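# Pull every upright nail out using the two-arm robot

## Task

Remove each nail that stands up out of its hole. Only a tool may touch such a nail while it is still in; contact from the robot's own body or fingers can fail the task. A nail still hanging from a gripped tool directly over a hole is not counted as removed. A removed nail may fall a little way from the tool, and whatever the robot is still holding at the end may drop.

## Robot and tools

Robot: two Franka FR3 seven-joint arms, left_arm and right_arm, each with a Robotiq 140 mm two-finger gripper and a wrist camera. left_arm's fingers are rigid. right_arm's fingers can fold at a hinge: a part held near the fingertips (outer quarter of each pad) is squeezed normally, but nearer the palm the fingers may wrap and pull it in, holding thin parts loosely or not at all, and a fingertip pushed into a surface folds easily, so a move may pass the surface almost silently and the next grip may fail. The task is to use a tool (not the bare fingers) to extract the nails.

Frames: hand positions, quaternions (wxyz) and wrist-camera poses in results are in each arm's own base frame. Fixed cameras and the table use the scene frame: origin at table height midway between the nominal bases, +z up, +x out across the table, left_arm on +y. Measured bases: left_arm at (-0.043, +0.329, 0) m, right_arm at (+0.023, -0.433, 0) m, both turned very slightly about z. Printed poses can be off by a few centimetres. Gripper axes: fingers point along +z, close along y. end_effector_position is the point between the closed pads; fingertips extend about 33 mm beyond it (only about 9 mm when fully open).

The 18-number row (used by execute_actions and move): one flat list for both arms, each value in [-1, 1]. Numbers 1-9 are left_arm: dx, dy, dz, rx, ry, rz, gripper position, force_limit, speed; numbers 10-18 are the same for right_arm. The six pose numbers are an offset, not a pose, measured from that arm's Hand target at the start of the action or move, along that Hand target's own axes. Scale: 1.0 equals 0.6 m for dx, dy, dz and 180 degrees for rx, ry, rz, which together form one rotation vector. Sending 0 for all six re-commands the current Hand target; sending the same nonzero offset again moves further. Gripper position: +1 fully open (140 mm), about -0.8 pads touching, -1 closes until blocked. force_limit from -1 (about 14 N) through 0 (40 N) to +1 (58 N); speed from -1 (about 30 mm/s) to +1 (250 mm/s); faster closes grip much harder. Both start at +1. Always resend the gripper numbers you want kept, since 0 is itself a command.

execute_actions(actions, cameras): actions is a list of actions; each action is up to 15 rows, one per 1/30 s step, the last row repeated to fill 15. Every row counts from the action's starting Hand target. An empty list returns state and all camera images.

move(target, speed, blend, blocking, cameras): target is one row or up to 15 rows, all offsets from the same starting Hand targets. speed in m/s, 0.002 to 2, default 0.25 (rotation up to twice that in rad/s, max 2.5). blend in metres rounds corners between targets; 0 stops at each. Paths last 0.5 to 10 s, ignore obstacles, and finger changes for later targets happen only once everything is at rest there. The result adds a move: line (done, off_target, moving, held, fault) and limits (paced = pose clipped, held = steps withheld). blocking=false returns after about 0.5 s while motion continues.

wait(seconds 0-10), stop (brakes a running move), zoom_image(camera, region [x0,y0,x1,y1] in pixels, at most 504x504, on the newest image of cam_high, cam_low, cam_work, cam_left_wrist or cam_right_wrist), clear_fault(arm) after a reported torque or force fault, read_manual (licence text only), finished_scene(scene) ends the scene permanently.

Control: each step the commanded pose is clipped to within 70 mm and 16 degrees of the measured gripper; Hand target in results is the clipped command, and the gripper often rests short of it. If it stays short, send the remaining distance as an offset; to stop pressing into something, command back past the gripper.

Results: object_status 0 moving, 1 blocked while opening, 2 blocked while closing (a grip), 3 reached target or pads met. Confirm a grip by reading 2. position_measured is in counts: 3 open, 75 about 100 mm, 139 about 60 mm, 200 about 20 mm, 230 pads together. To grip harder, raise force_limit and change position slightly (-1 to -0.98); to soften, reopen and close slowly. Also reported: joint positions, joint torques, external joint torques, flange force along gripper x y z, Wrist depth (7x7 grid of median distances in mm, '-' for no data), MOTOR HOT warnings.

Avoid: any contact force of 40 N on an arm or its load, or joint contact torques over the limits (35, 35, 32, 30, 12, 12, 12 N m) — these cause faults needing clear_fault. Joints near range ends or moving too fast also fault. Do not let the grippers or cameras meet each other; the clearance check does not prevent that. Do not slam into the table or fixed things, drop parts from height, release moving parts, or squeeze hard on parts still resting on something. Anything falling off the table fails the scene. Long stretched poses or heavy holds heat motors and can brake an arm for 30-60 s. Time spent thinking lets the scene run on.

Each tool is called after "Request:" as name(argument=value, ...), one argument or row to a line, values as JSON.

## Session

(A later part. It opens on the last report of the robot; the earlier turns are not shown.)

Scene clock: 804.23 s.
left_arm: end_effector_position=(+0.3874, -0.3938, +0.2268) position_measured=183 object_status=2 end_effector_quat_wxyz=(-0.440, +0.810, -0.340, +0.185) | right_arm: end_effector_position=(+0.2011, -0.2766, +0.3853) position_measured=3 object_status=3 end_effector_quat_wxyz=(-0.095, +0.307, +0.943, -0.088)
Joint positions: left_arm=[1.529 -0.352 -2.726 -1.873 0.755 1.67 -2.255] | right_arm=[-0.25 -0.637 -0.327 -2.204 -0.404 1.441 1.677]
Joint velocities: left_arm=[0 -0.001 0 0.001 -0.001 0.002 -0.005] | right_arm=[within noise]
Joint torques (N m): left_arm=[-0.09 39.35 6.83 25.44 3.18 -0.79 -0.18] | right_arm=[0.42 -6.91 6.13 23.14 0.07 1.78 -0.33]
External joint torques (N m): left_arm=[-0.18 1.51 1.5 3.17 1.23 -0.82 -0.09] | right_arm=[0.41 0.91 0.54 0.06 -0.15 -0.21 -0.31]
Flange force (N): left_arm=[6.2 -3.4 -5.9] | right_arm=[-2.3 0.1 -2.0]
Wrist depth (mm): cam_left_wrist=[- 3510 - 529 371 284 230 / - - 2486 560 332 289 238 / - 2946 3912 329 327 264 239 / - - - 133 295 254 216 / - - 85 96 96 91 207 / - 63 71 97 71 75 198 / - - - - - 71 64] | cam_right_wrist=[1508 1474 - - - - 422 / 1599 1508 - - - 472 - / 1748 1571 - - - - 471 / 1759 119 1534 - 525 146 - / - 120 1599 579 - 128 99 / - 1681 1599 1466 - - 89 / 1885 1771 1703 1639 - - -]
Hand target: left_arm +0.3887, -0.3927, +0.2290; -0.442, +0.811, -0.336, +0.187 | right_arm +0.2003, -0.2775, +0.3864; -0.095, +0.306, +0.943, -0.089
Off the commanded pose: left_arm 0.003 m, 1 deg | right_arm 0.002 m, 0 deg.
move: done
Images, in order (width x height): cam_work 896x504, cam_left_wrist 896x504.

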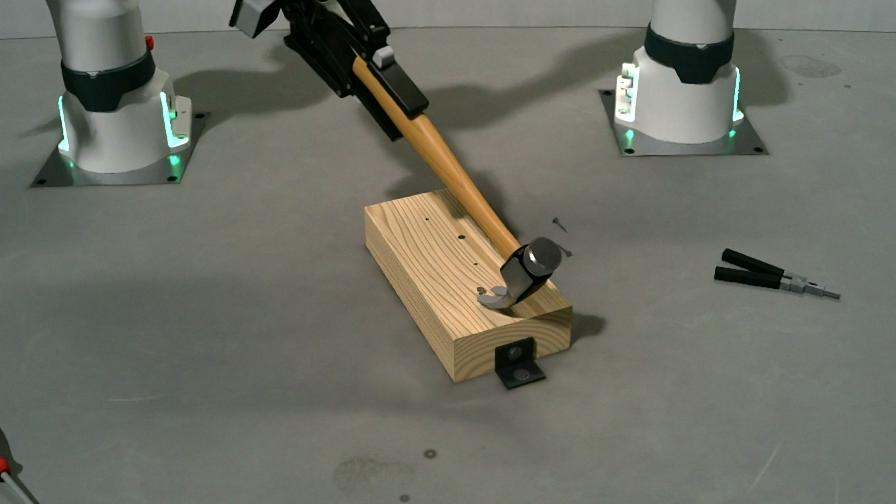

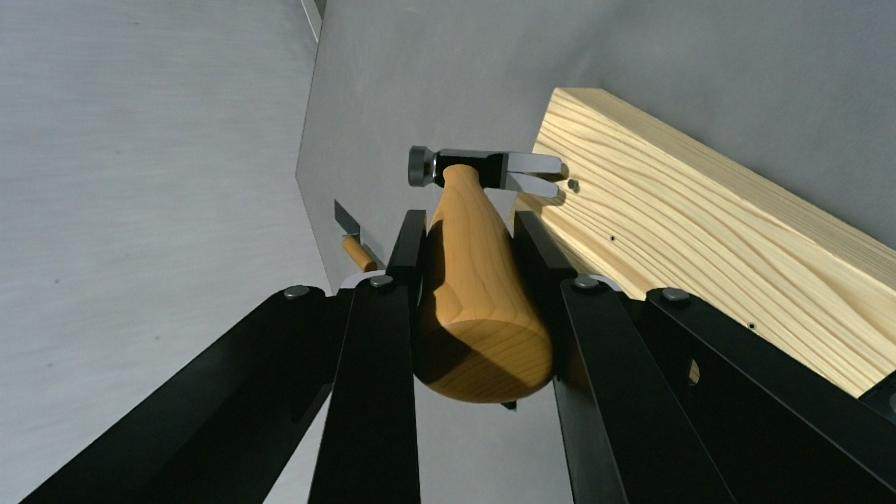

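Request:
move(
  target=[
    [-0.005,0,0,0,0,0,-1,1,0.6,0,0,0,0,0,0,1,1,1],
    [-0.005,0.0115,0.0025,0,0,0,-1,1,0.6,0,0,0,0,0,0,1,1,1],
  ],
  speed=0.05,
  blend=0.001,
  cameras=["cam_work","cam_left_wrist"],
)

Request:
zoom_image(
  camera="cam_work",
  region=[450, 250, 530, 310],
)

Request:
zoom_image(
  camera="cam_left_wrist",
  region=[480, 110, 620, 240],
)

Scene clock: 809.97 s.
left_arm: end_effector_position=(+0.3842, -0.3932, +0.2206) position_measured=183 object_status=2 end_effector_quat_wxyz=(-0.440, +0.811, -0.339, +0.185) | right_arm: end_effector_position=(+0.2011, -0.2766, +0.3853) position_measured=3 object_status=3 end_effector_quat_wxyz=(-0.095, +0.307, +0.943, -0.088)
Joint positions: left_arm=[1.525 -0.357 -2.726 -1.883 0.751 1.677 -2.267] | right_arm=[-0.25 -0.637 -0.327 -2.204 -0.404 1.441 1.677]
Joint velocities: left_arm=[-0.001 0 -0.002 0.001 0 0.002 -0.006] | right_arm=[within noise]
Joint torques (N m): left_arm=[-0.61 39.2 6.5 24.96 3.11 -0.93 -0.38] | right_arm=[0.38 -6.97 6.12 23.11 0.04 1.78 -0.33]
External joint torques (N m): left_arm=[-0.73 1.26 1.09 2.79 1.19 -0.94 -0.29] | right_arm=[0.39 0.91 0.56 0.02 -0.18 -0.2 -0.31]
Flange force (N): left_arm=[4.6 -2.6 -6.0] | right_arm=[-2.2 0.2 -1.8]
Wrist depth (mm): cam_left_wrist=[- - - 460 363 271 225 / - - - 533 327 275 233 / - - 1024 325 318 257 233 / - - - 133 287 248 212 / - - 85 96 96 91 202 / - 63 71 98 71 75 192 / - - - - - 71 64] | cam_right_wrist=[1491 550 525 504 479 - - / 1670 1499 - 518 481 471 476 / 1639 1458 564 - - - - / 1714 119 1562 - - 137 461 / - 119 1543 - 533 128 95 / - 1692 1580 1692 - - 89 / - 1808 1703 1703 580 554 -]
Hand target: left_arm +0.3849, -0.3923, +0.2223; -0.442, +0.811, -0.336, +0.187 | right_arm +0.2003, -0.2775, +0.3864; -0.095, +0.306, +0.943, -0.089
Off the commanded pose: left_arm 0.002 m, 0 deg | right_arm 0.002 m, 0 deg.
move: done
Images, in order (width x height): cam_work 896x504, cam_left_wrist 896x504.

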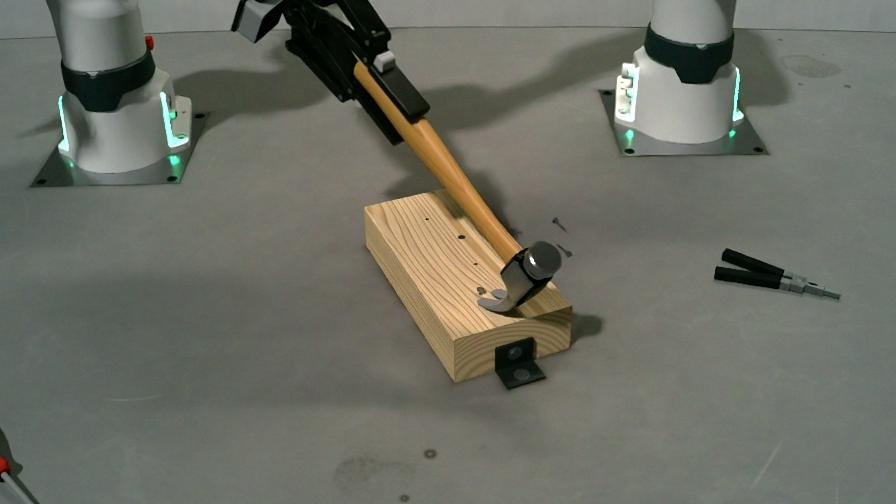

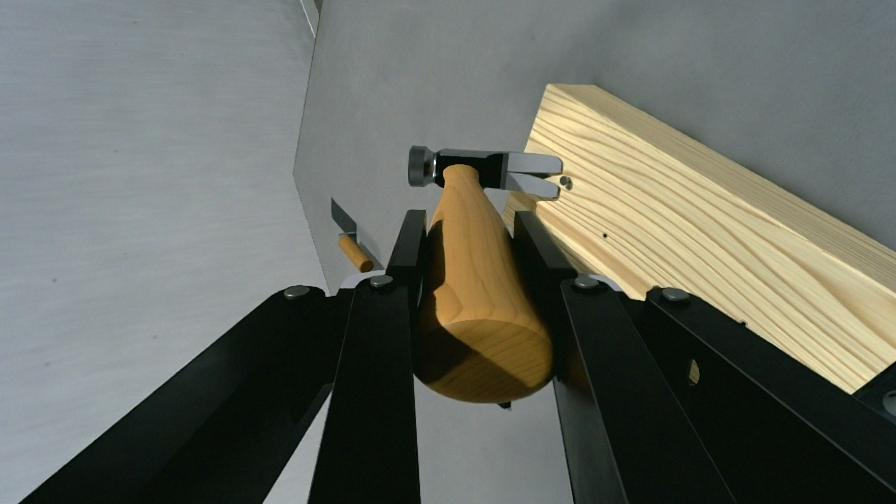

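Scaled by 6.300.

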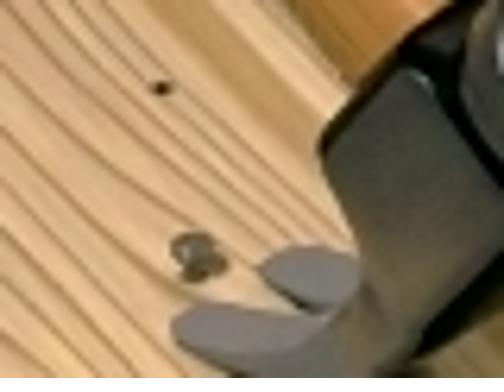

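Scaled by 3.600.

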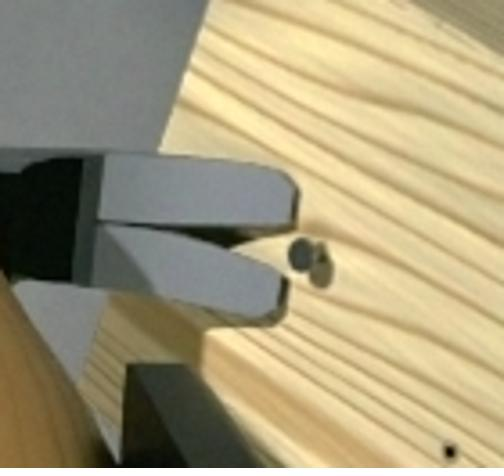

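Request:
move(
  target=[
    [0,0.0056,0.0036,0,0,0,-1,1,0.6,0,0,0,0,0,0,1,1,1],
    [-0.0025,0.022,-0.0215,0,0,0,-1,1,0.6,0,0,0,0,0,0,1,1,1],
  ],
  speed=0.04,
  blend=0.001,
  cameras=["cam_work","cam_left_wrist"],
)

Request:
zoom_image(
  camera="cam_work",
  region=[450, 250, 530, 310],
)

Request:
zoom_image(
  camera="cam_left_wrist",
  region=[480, 110, 620, 240],
)

Scene clock: 817.77 s.
left_arm: end_effector_position=(+0.3731, -0.4044, +0.2189) position_measured=183 object_status=2 end_effector_quat_wxyz=(-0.441, +0.810, -0.338, +0.188) | right_arm: end_effector_position=(+0.2011, -0.2766, +0.3853) position_measured=3 object_status=3 end_effector_quat_wxyz=(-0.095, +0.307, +0.943, -0.088)
Joint positions: left_arm=[1.512 -0.38 -2.737 -1.854 0.737 1.657 -2.279] | right_arm=[-0.25 -0.637 -0.327 -2.204 -0.404 1.441 1.677]
Joint velocities: left_arm=[0 0.001 0.001 0 -0.002 -0.002 -0.007] | right_arm=[within noise]
Joint torques (N m): left_arm=[-0.7 38.9 5.2 24.82 1.67 -0.6 -0.31] | right_arm=[0.3 -6.93 6.14 23.12 0.06 1.77 -0.38]
External joint torques (N m): left_arm=[-0.88 0.2 -0.47 2.73 -0.29 -0.58 -0.23] | right_arm=[0.27 0.89 0.57 0.05 -0.17 -0.21 -0.36]
Flange force (N): left_arm=[7.8 1.8 -7.8] | right_arm=[-2.2 0.0 -1.9]
Wrist depth (mm): cam_left_wrist=[- 3672 - 449 353 274 225 / - 3140 874 491 336 283 233 / 2040 2435 - 331 318 262 232 / 2075 2712 - 136 285 246 217 / 1894 - 85 96 96 91 206 / - 63 71 97 71 75 71 / - - - - - 71 64] | cam_right_wrist=[1517 1491 - - - - - / 1580 1491 535 - 502 - 462 / 1609 1526 1239 - 503 477 479 / 1725 119 1552 - 514 146 479 / - 119 1703 564 - 128 95 / - 1692 1599 592 540 533 89 / 1859 1859 1692 1649 - 544 -]
Hand target: left_arm +0.3711, -0.4039, +0.2182; -0.442, +0.811, -0.336, +0.187 | right_arm +0.2003, -0.2775, +0.3864; -0.095, +0.306, +0.943, -0.089
Off the commanded pose: left_arm 0.002 m, 0 deg | right_arm 0.002 m, 0 deg.
move: done
Images, in order (width x height): cam_work 896x504, cam_left_wrist 896x504.

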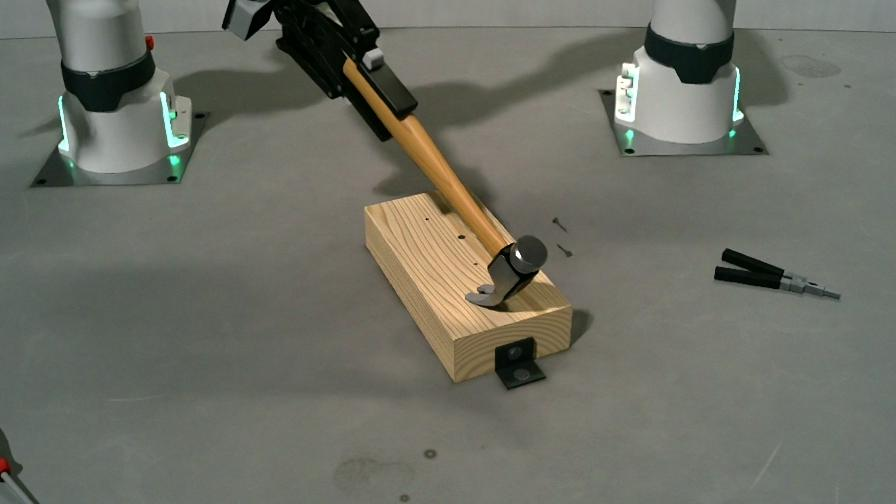

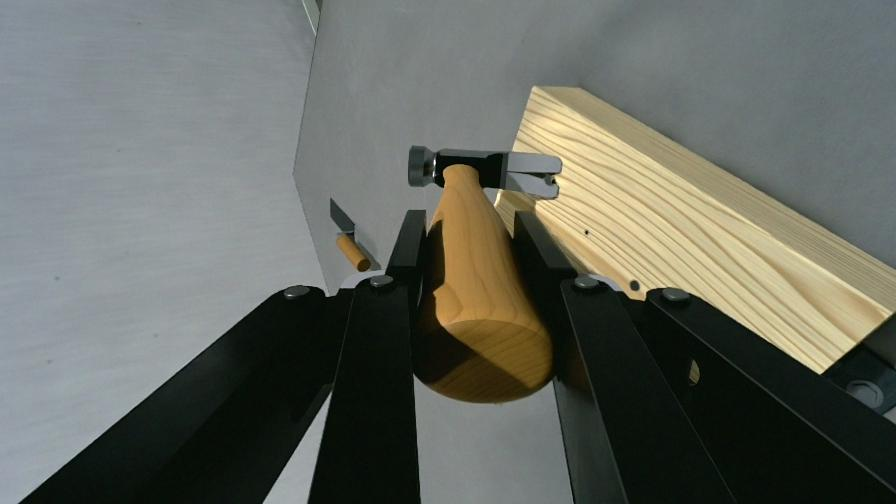

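Scaled by 6.300.

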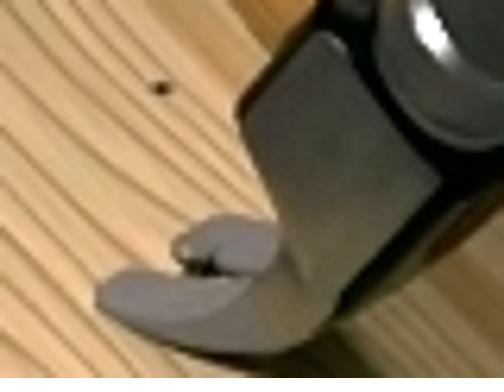

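Scaled by 3.600.

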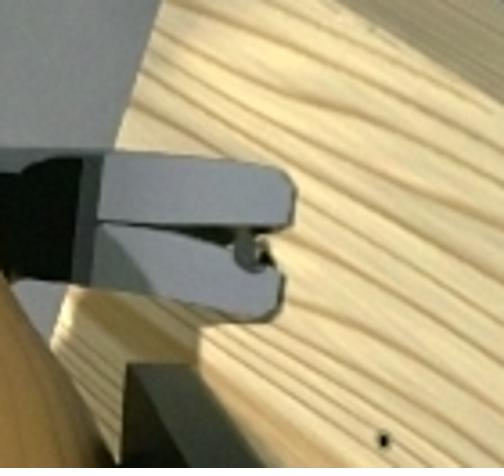

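Request:
move(
  target=[
    [-0.0015,0,0,0,0,0,-1,1,0.6,0,0,0,0,0,0,1,1,1],
    [-0.0045,0.0125,-0.0175,0,0,0,-1,1,0.6,0,0,0,0,0,0,1,1,1],
  ],
  speed=0.04,
  blend=0.001,
  cameras=["cam_work","cam_left_wrist"],
)

Request:
zoom_image(
  camera="cam_work",
  region=[450, 250, 530, 310],
)

Request:
zoom_image(
  camera="cam_left_wrist",
  region=[480, 110, 620, 240],
)

Scene clock: 823.33 s.
left_arm: end_effector_position=(+0.3681, -0.4065, +0.2174) position_measured=183 object_status=2 end_effector_quat_wxyz=(-0.445, +0.810, -0.333, +0.189) | right_arm: end_effector_position=(+0.2011, -0.2766, +0.3853) position_measured=3 object_status=3 end_effector_quat_wxyz=(-0.095, +0.307, +0.943, -0.088)
Joint positions: left_arm=[1.508 -0.395 -2.743 -1.84 0.731 1.64 -2.291] | right_arm=[-0.25 -0.637 -0.327 -2.204 -0.404 1.441 1.677]
Joint velocities: left_arm=[-0.001 0 -0.001 -0.001 0 0 -0.006] | right_arm=[within noise]
Joint torques (N m): left_arm=[-4.6 42.06 1.69 26.67 0.3 -1 0.07] | right_arm=[0.36 -6.88 6.1 23.12 0.05 1.78 -0.33]
External joint torques (N m): left_arm=[-4.67 2.85 -4.03 4.64 -1.68 -0.94 0.16] | right_arm=[0.3 0.93 0.45 0.05 -0.18 -0.21 -0.31]
Flange force (N): left_arm=[4.2 1.0 -17.6] | right_arm=[-2.4 -0.1 -1.8]
Wrist depth (mm): cam_left_wrist=[- - 739 526 379 270 225 / 2539 - - 483 331 280 231 / 2112 2486 - 333 316 262 234 / 2623 - - 134 287 245 216 / - - 85 96 96 91 206 / - 63 71 97 71 75 216 / - - - - - 71 64] | cam_right_wrist=[1499 1483 - - 465 - - / 1571 1375 528 - - 462 470 / 1649 1599 - - - - 466 / 1670 119 1517 - - 136 - / - 120 1562 - - 128 95 / - 1703 1619 - - 537 89 / 1899 1846 1692 1534 588 - -]
Hand target: left_arm +0.3600, -0.4111, +0.2175; -0.442, +0.811, -0.336, +0.187 | right_arm +0.2003, -0.2775, +0.3864; -0.095, +0.306, +0.943, -0.089
Off the commanded pose: left_arm 0.009 m, 1 deg | right_arm 0.002 m, 0 deg.
move: off_target (left_arm); blend cut to 0.0005 m at target 1
Images, in order (width x height): cam_work 896x504, cam_left_wrist 896x504.

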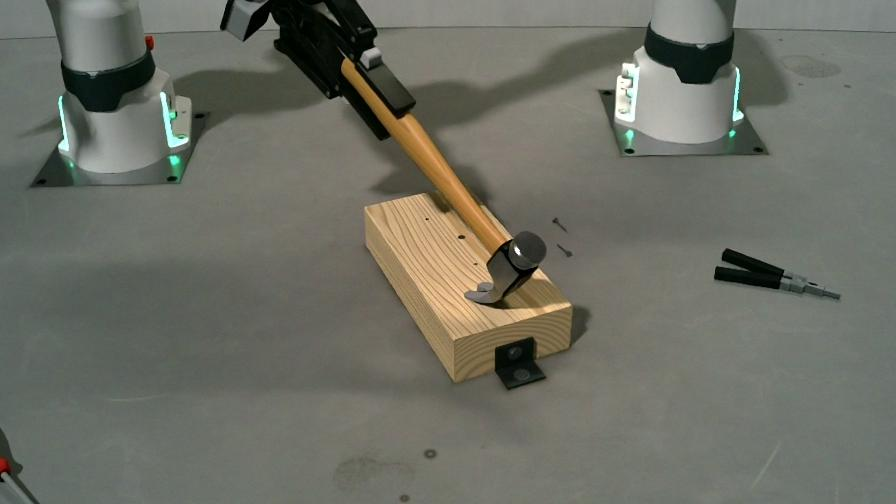

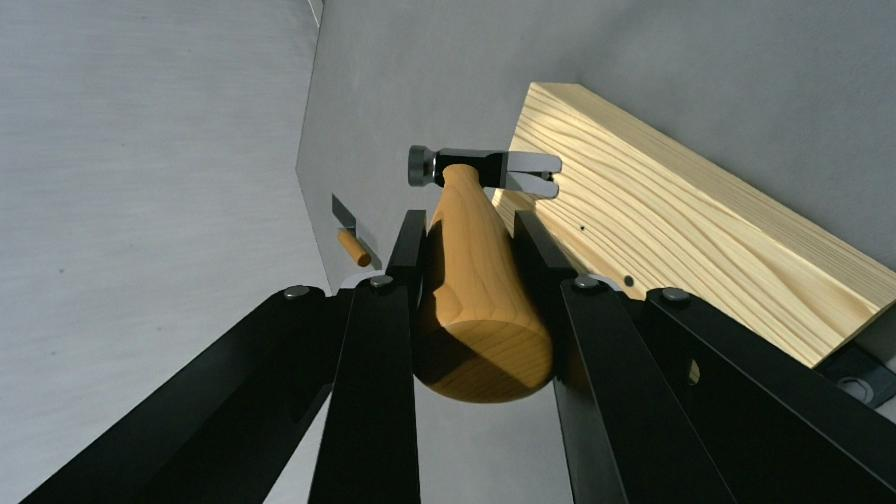

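Scaled by 6.300.

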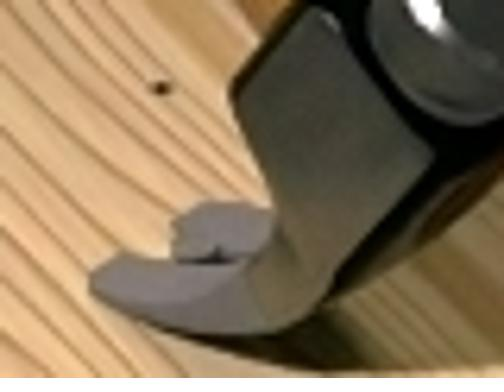

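Scaled by 3.600.

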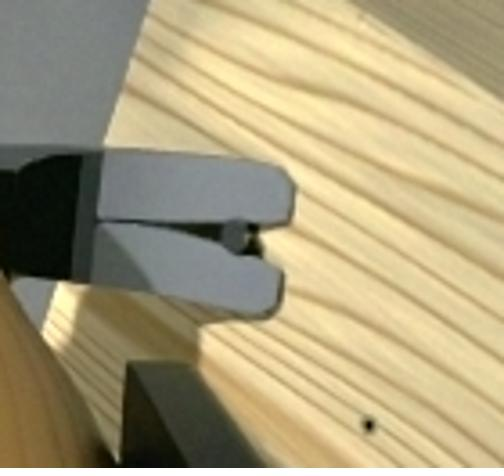

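Request:
move(
  target=[
    [0,-0.064,0.03,-0.061,0,0,-1,1,0.6,0,0,0,0,0,0,1,1,1],
    [0,-0.128,0.068,-0.122,0,0,-1,1,0.6,0,0,0,0,0,0,1,1,1],
  ],
  speed=0.04,
  blend=0.003,
  cameras=["cam_work","cam_left_wrist"],
)

Request:
zoom_image(
  camera="cam_work",
  region=[450, 250, 530, 310],
)

Request:
zoom_image(
  camera="cam_left_wrist",
  region=[480, 110, 620, 240],
)

Scene clock: 837.90 s.
left_arm: end_effector_position=(+0.4148, -0.3587, +0.2588) position_measured=183 object_status=2 end_effector_quat_wxyz=(-0.282, +0.880, -0.362, +0.124) | right_arm: end_effector_position=(+0.2011, -0.2766, +0.3853) position_measured=3 object_status=3 end_effector_quat_wxyz=(-0.095, +0.307, +0.943, -0.088)
Joint positions: left_arm=[1.696 -0.061 -2.713 -1.997 0.612 1.847 -2.04] | right_arm=[-0.25 -0.637 -0.327 -2.204 -0.404 1.441 1.677]
Joint velocities: left_arm=[-0.001 0 0 -0.001 -0.001 0 0.004] | right_arm=[within noise]
Joint torques (N m): left_arm=[0.46 33.63 1.87 26.03 0.25 1 0.67] | right_arm=[0.37 -6.93 6.12 23.09 0.05 1.78 -0.31]
External joint torques (N m): left_arm=[0.4 3.32 0.88 1.76 -1.34 -0.47 0.72] | right_arm=[0.31 1 0.43 -0.02 -0.18 -0.2 -0.29]
Flange force (N): left_arm=[-1.2 -5.1 -5.3] | right_arm=[-2.5 0.0 -1.7]
Wrist depth (mm): cam_left_wrist=[- 3269 525 425 359 298 269 / - - 550 463 336 312 274 / - - - 334 327 294 282 / - - - 134 317 287 259 / - - 85 96 96 91 283 / - 63 71 97 71 75 292 / - - - - - 71 64] | cam_right_wrist=[1534 1389 526 - - - 423 / 1629 1543 543 - - 473 - / 1820 1508 - - 497 476 457 / 1681 119 1580 - - 137 469 / - 119 1599 574 533 128 95 / - 1681 1629 1599 548 540 89 / 1846 1820 - 1639 571 548 -]
Hand target: left_arm +0.4137, -0.3575, +0.2601; -0.279, +0.880, -0.365, +0.120 | right_arm +0.2003, -0.2775, +0.3864; -0.095, +0.306, +0.943, -0.089
Off the commanded pose: left_arm 0.002 m, 1 deg | right_arm 0.002 m, 0 deg.
move: done
Images, in order (width x height): cam_work 896x504, cam_left_wrist 896x504.

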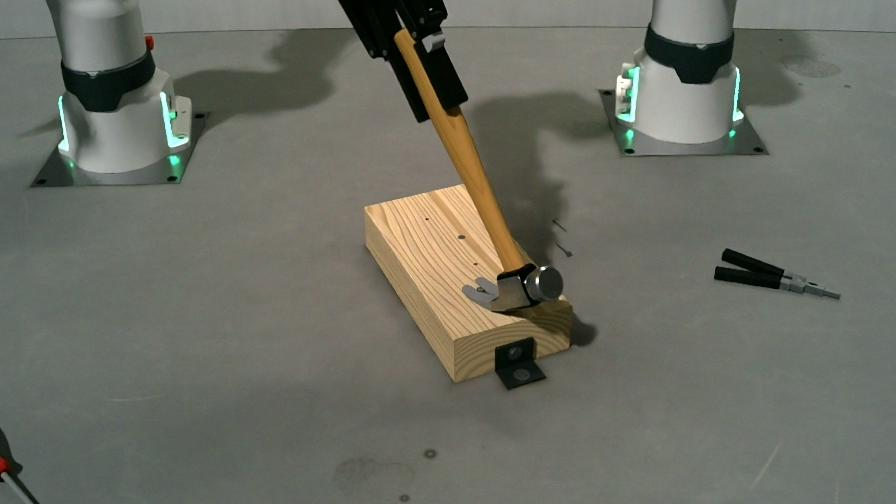

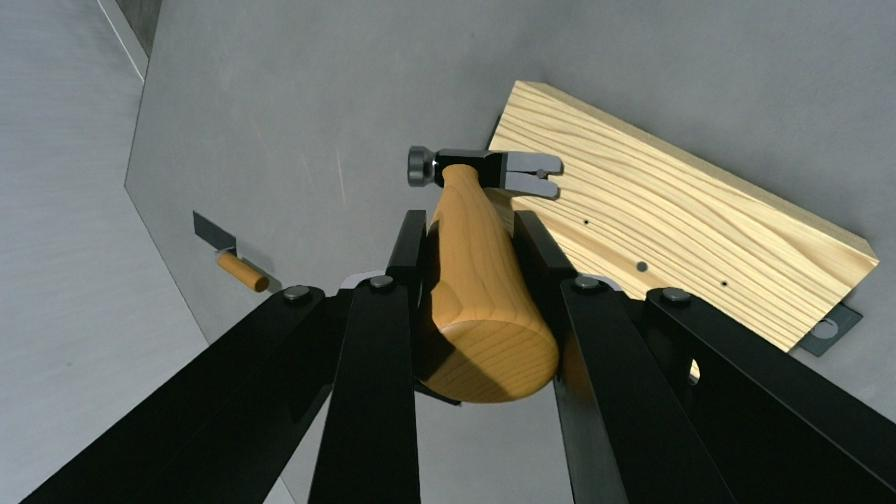

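Scaled by 6.300.

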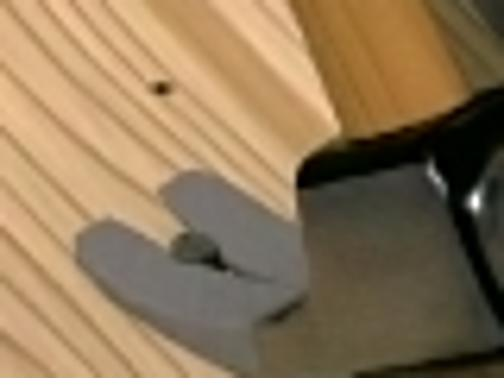

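Scaled by 3.600.

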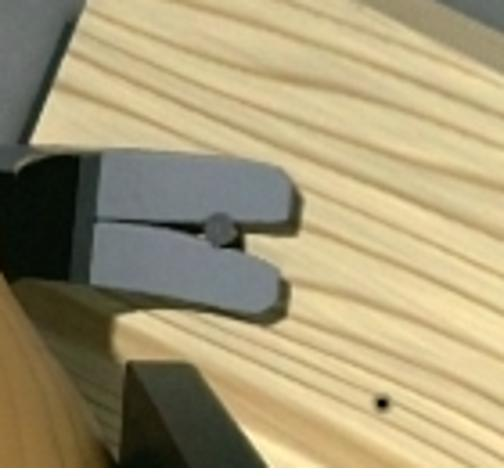

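Request:
move(
  target=[
    [0,-0.103,0.036,-0.094,0,0,-1,1,0.6,0,0,0,0,0,0,1,1,1],
    [0,-0.198,0.09,-0.194,0,0,-1,1,0.6,0,0,0,0,0,0,1,1,1],
  ],
  speed=0.045,
  blend=0.003,
  cameras=["cam_work","cam_left_wrist"],
)

Request:
zoom_image(
  camera="cam_work",
  region=[440, 230, 560, 320],
)

Request:
zoom_image(
  camera="cam_left_wrist",
  region=[480, 110, 620, 240],
)

Scene clock: 850.97 s.
left_arm: end_effector_position=(+0.5062, -0.2658, +0.2824) position_measured=183 object_status=2 end_effector_quat_wxyz=(-0.007, +0.925, -0.381, +0.006) | right_arm: end_effector_position=(+0.2011, -0.2766, +0.3853) position_measured=3 object_status=3 end_effector_quat_wxyz=(-0.095, +0.307, +0.943, -0.088)
Joint positions: left_arm=[1.917 -0.034 -2.398 -1.877 -0.009 1.913 -1.268] | right_arm=[-0.25 -0.637 -0.327 -2.204 -0.404 1.441 1.677]
Joint velocities: left_arm=[-0.001 -0.001 -0.001 0.001 0 0 0.005] | right_arm=[within noise]
Joint torques (N m): left_arm=[-0.24 27.27 0.75 29.29 -0.17 1.44 0.43] | right_arm=[0.37 -6.96 6.11 23.13 0.07 1.79 -0.32]
External joint torques (N m): left_arm=[-0.49 2.81 -0.28 4.42 -1 -1.23 0.44] | right_arm=[0.32 0.92 0.47 0.07 -0.17 -0.19 -0.3]
Flange force (N): left_arm=[9.1 -2.9 -13.2] | right_arm=[-2.4 0.0 -1.9]
Wrist depth (mm): cam_left_wrist=[385 382 384 386 381 372 370 / - 411 401 398 351 388 394 / 432 424 419 338 360 364 412 / 455 449 450 133 373 380 431 / 481 468 85 96 96 91 463 / - 63 71 98 71 75 477 / - - - 535 - 71 64] | cam_right_wrist=[1526 1450 500 - - 450 441 / 1450 1508 - - 488 468 450 / 1562 1543 - - - - 461 / 1670 119 1543 - - 137 473 / - 119 1580 537 523 129 99 / - 1736 1649 1562 545 - 89 / 1912 1759 1759 1580 588 - -]
Hand target: left_arm +0.5045, -0.2671, +0.2849; -0.002, +0.923, -0.385, +0.004 | right_arm +0.2003, -0.2775, +0.3864; -0.095, +0.306, +0.943, -0.089
Off the commanded pose: left_arm 0.003 m, 1 deg | right_arm 0.002 m, 0 deg.
move: done
Images, in order (width x height): cam_work 896x504, cam_left_wrist 896x504.

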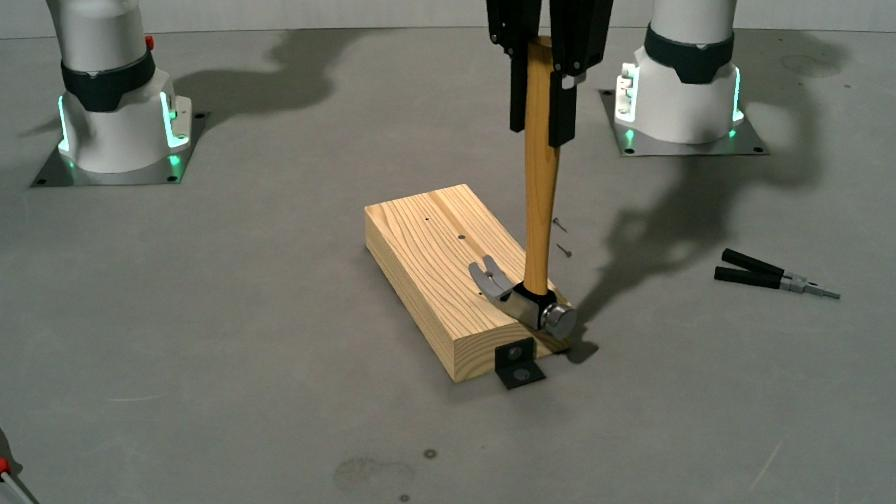

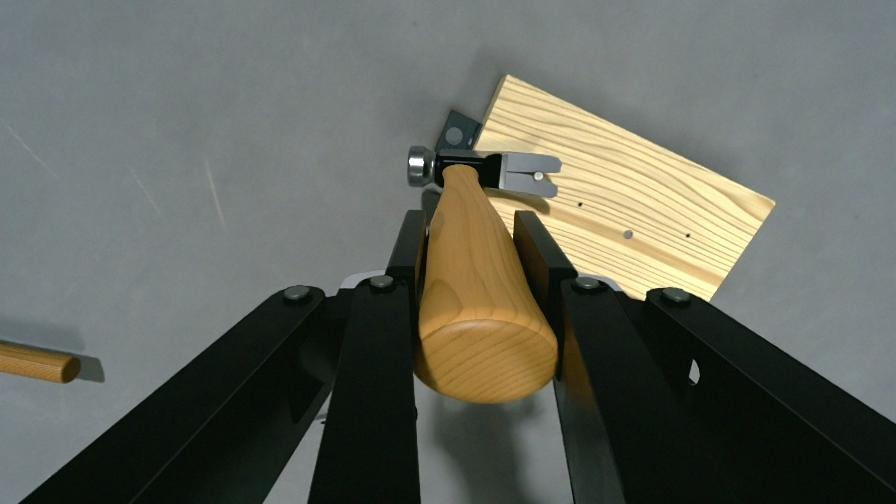

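Scaled by 4.200.

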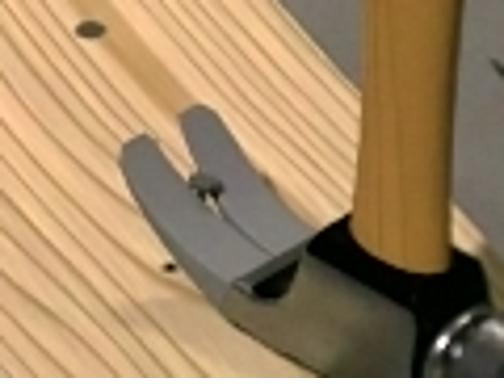

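Scaled by 3.600.

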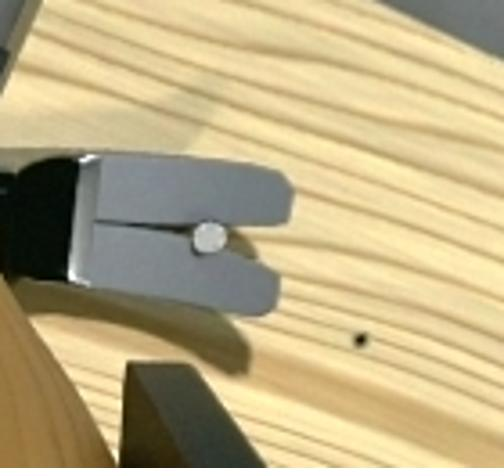

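Request:
move(
  target=[0,0,-0.14,0,0,0,-1,1,0.6,0,0,0,0,0,0,1,1,1],
  speed=0.1,
  cameras=["cam_work","cam_left_wrist","cam_low"],
)

Request:
zoom_image(
  camera="cam_work",
  region=[430, 170, 590, 310],
)

Scene clock: 855.43 s.
left_arm: end_effector_position=(+0.5023, -0.2666, +0.3659) position_measured=183 object_status=2 end_effector_quat_wxyz=(-0.005, +0.923, -0.384, +0.002) | right_arm: end_effector_position=(+0.2011, -0.2766, +0.3853) position_measured=3 object_status=3 end_effector_quat_wxyz=(-0.095, +0.307, +0.943, -0.088)
Joint positions: left_arm=[1.917 -0.028 -2.399 -1.668 -0.009 1.69 -1.264] | right_arm=[-0.25 -0.637 -0.327 -2.204 -0.404 1.441 1.677]
Joint velocities: left_arm=[0 0 0 0 0 -0.004 0.002] | right_arm=[within noise]
Joint torques (N m): left_arm=[0.17 25.85 1.24 29.64 0.81 2.87 0.16] | right_arm=[0.34 -6.91 6.08 23.13 0.05 1.79 -0.3]
External joint torques (N m): left_arm=[0.14 1.75 0.59 4.98 -0.05 0.21 0.16] | right_arm=[0.32 0.93 0.5 0.13 -0.18 -0.18 -0.28]
Flange force (N): left_arm=[12.4 -4.8 -13.4] | right_arm=[-2.5 0.0 -2.0]
Wrist depth (mm): cam_left_wrist=[462 456 457 455 453 450 445 / 472 489 474 470 469 474 478 / - 511 511 336 445 449 501 / 545 - 527 133 154 529 526 / 563 563 85 96 96 89 563 / - 63 71 97 71 74 64 / - - - - - 71 64] | cam_right_wrist=[1526 1434 541 504 - 450 - / 1580 1571 - 492 - 454 430 / 1681 1499 - 541 490 493 464 / 1714 119 1526 - - 146 475 / - 120 1552 - - 128 95 / - 1725 1639 - - - 89 / - 1820 1703 - - - -]
Hand target: left_arm +0.5037, -0.2672, +0.3689; -0.002, +0.923, -0.385, +0.004 | right_arm +0.2003, -0.2775, +0.3864; -0.095, +0.306, +0.943, -0.089
Off the commanded pose: left_arm 0.003 m, 0 deg | right_arm 0.002 m, 0 deg.
move: done
Images, in order (width x height): cam_low 896x504, cam_work 896x504, cam_left_wrist 896x504.

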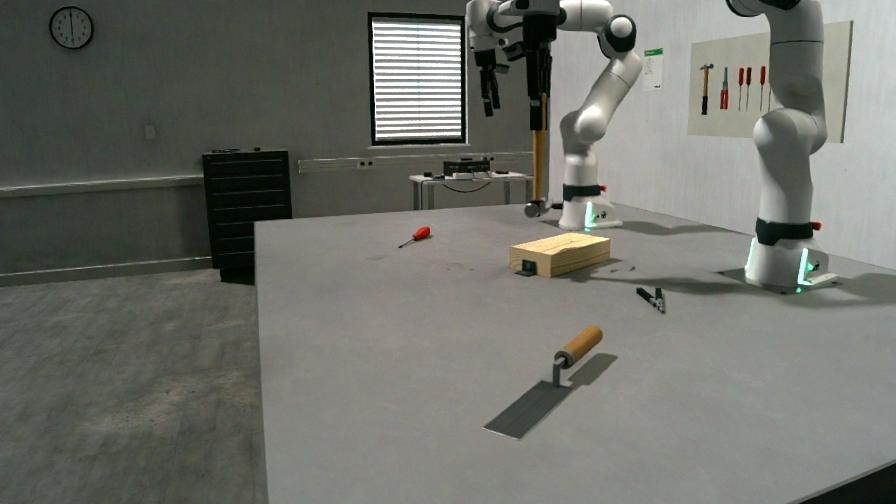

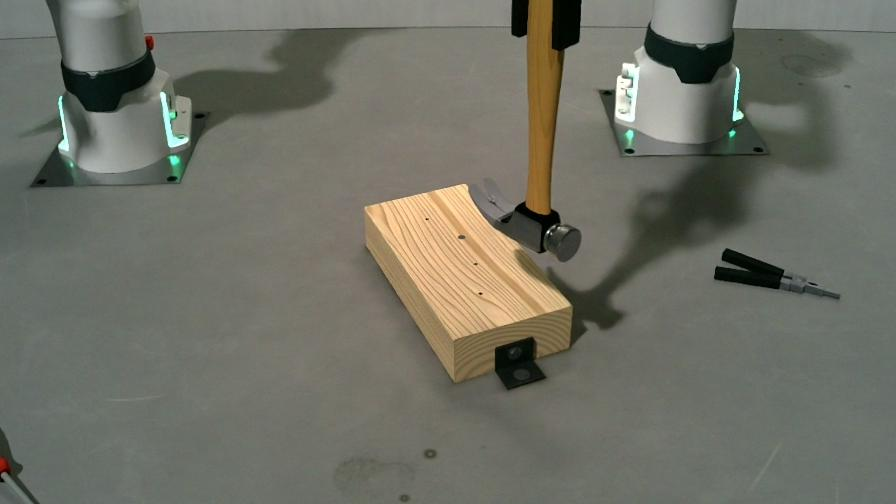

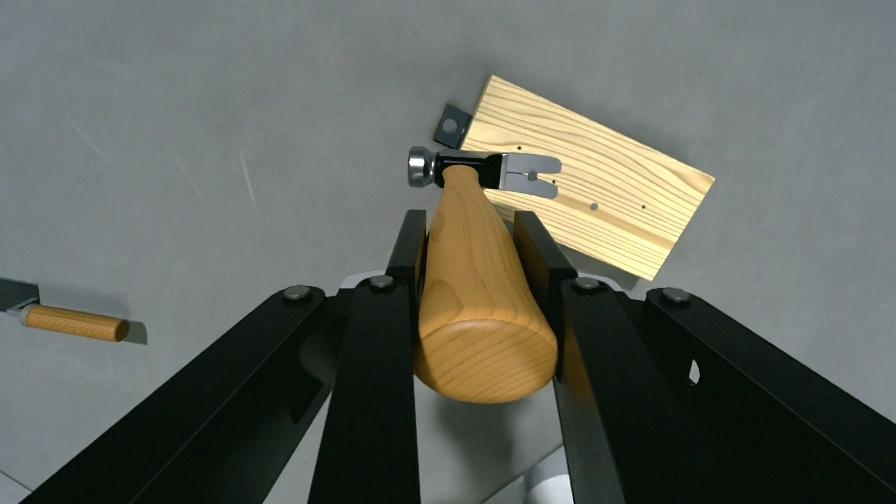

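Scaled by 3.150.

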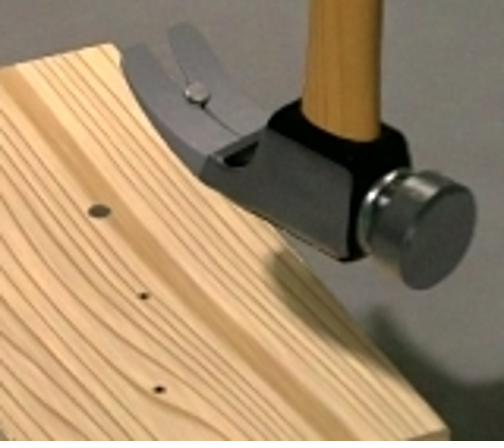

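Request:
move(
  target=[
    [-0.26,-0.061,0,0,0,0,-1,1,0.6,0,0,0,0,0,0,1,1,1],
    [-0.26,-0.061,0.172,0,0,0,-1,1,0.6,0,0,0,0,0,0,1,1,1],
  ],
  speed=[0.2,0.1],
  cameras=["cam_work"],
)

Scene clock: 863.00 s.
left_arm: end_effector_position=(+0.4174, -0.1306, +0.2630) position_measured=183 object_status=2 end_effector_quat_wxyz=(-0.001, +0.923, -0.386, +0.000) | right_arm: end_effector_position=(+0.2011, -0.2766, +0.3853) position_measured=3 object_status=3 end_effector_quat_wxyz=(-0.095, +0.307, +0.943, -0.088)
Joint positions: left_arm=[2.06 0.483 -2.457 -2.331 0.32 1.927 -1.35] | right_arm=[-0.25 -0.637 -0.327 -2.204 -0.404 1.441 1.677]
Joint velocities: left_arm=[0 -0.001 0 0 0.001 0.003 0] | right_arm=[within noise]
Joint torques (N m): left_arm=[0.17 10.37 -9.35 27.4 1.13 3.43 -0.19] | right_arm=[0.34 -6.93 6.09 23.05 0.04 1.79 -0.3]
External joint torques (N m): left_arm=[0.23 1.05 -0.26 3.53 0.33 0.76 -0.19] | right_arm=[0.35 0.94 0.54 -0.03 -0.18 -0.19 -0.29]
Flange force (N): left_arm=[4.4 -2.8 -5.9] | right_arm=[-2.2 0.2 -1.6]
Wrist depth (mm): cam_left_wrist=[362 356 357 359 308 308 310 / 378 377 379 376 377 327 372 / 400 399 398 333 392 396 397 / 422 422 417 133 151 419 413 / 443 440 85 96 96 91 444 / - 63 71 98 71 74 71 / - - - 513 - 71 64] | cam_right_wrist=[1543 1483 - - - - - / 1580 - 543 478 509 480 474 / 1639 1543 - 540 510 - - / 1833 119 1458 540 510 146 472 / - 120 1571 563 546 128 95 / - 1692 1580 1466 549 - 89 / 1872 1820 1783 1580 574 - -]
Hand target: left_arm +0.4208, -0.1306, +0.2650; -0.002, +0.923, -0.385, +0.004 | right_arm +0.2003, -0.2775, +0.3864; -0.095, +0.306, +0.943, -0.089
Off the commanded pose: left_arm 0.004 m, 1 deg | right_arm 0.002 m, 0 deg.
move: off_target (left_arm)
Images, in order (width x height): cam_work 896x504.

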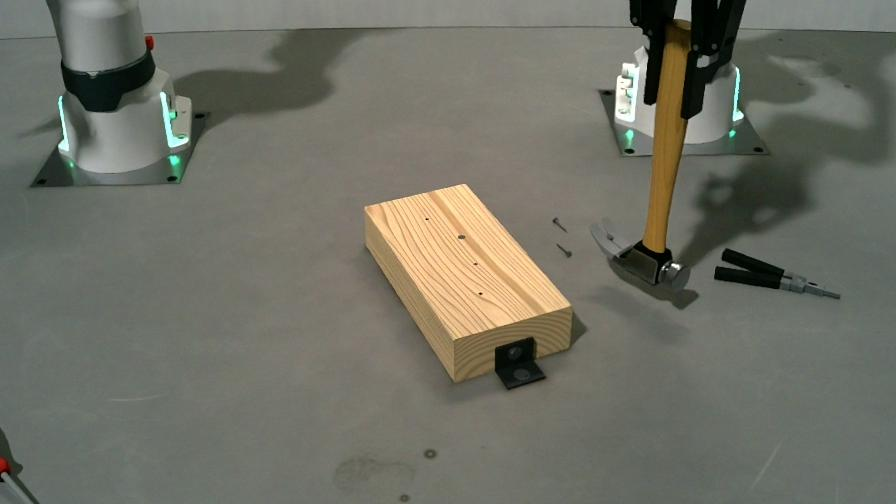

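Request:
finished_scene(
  scene=2,
)

The scene is finished: the task was done.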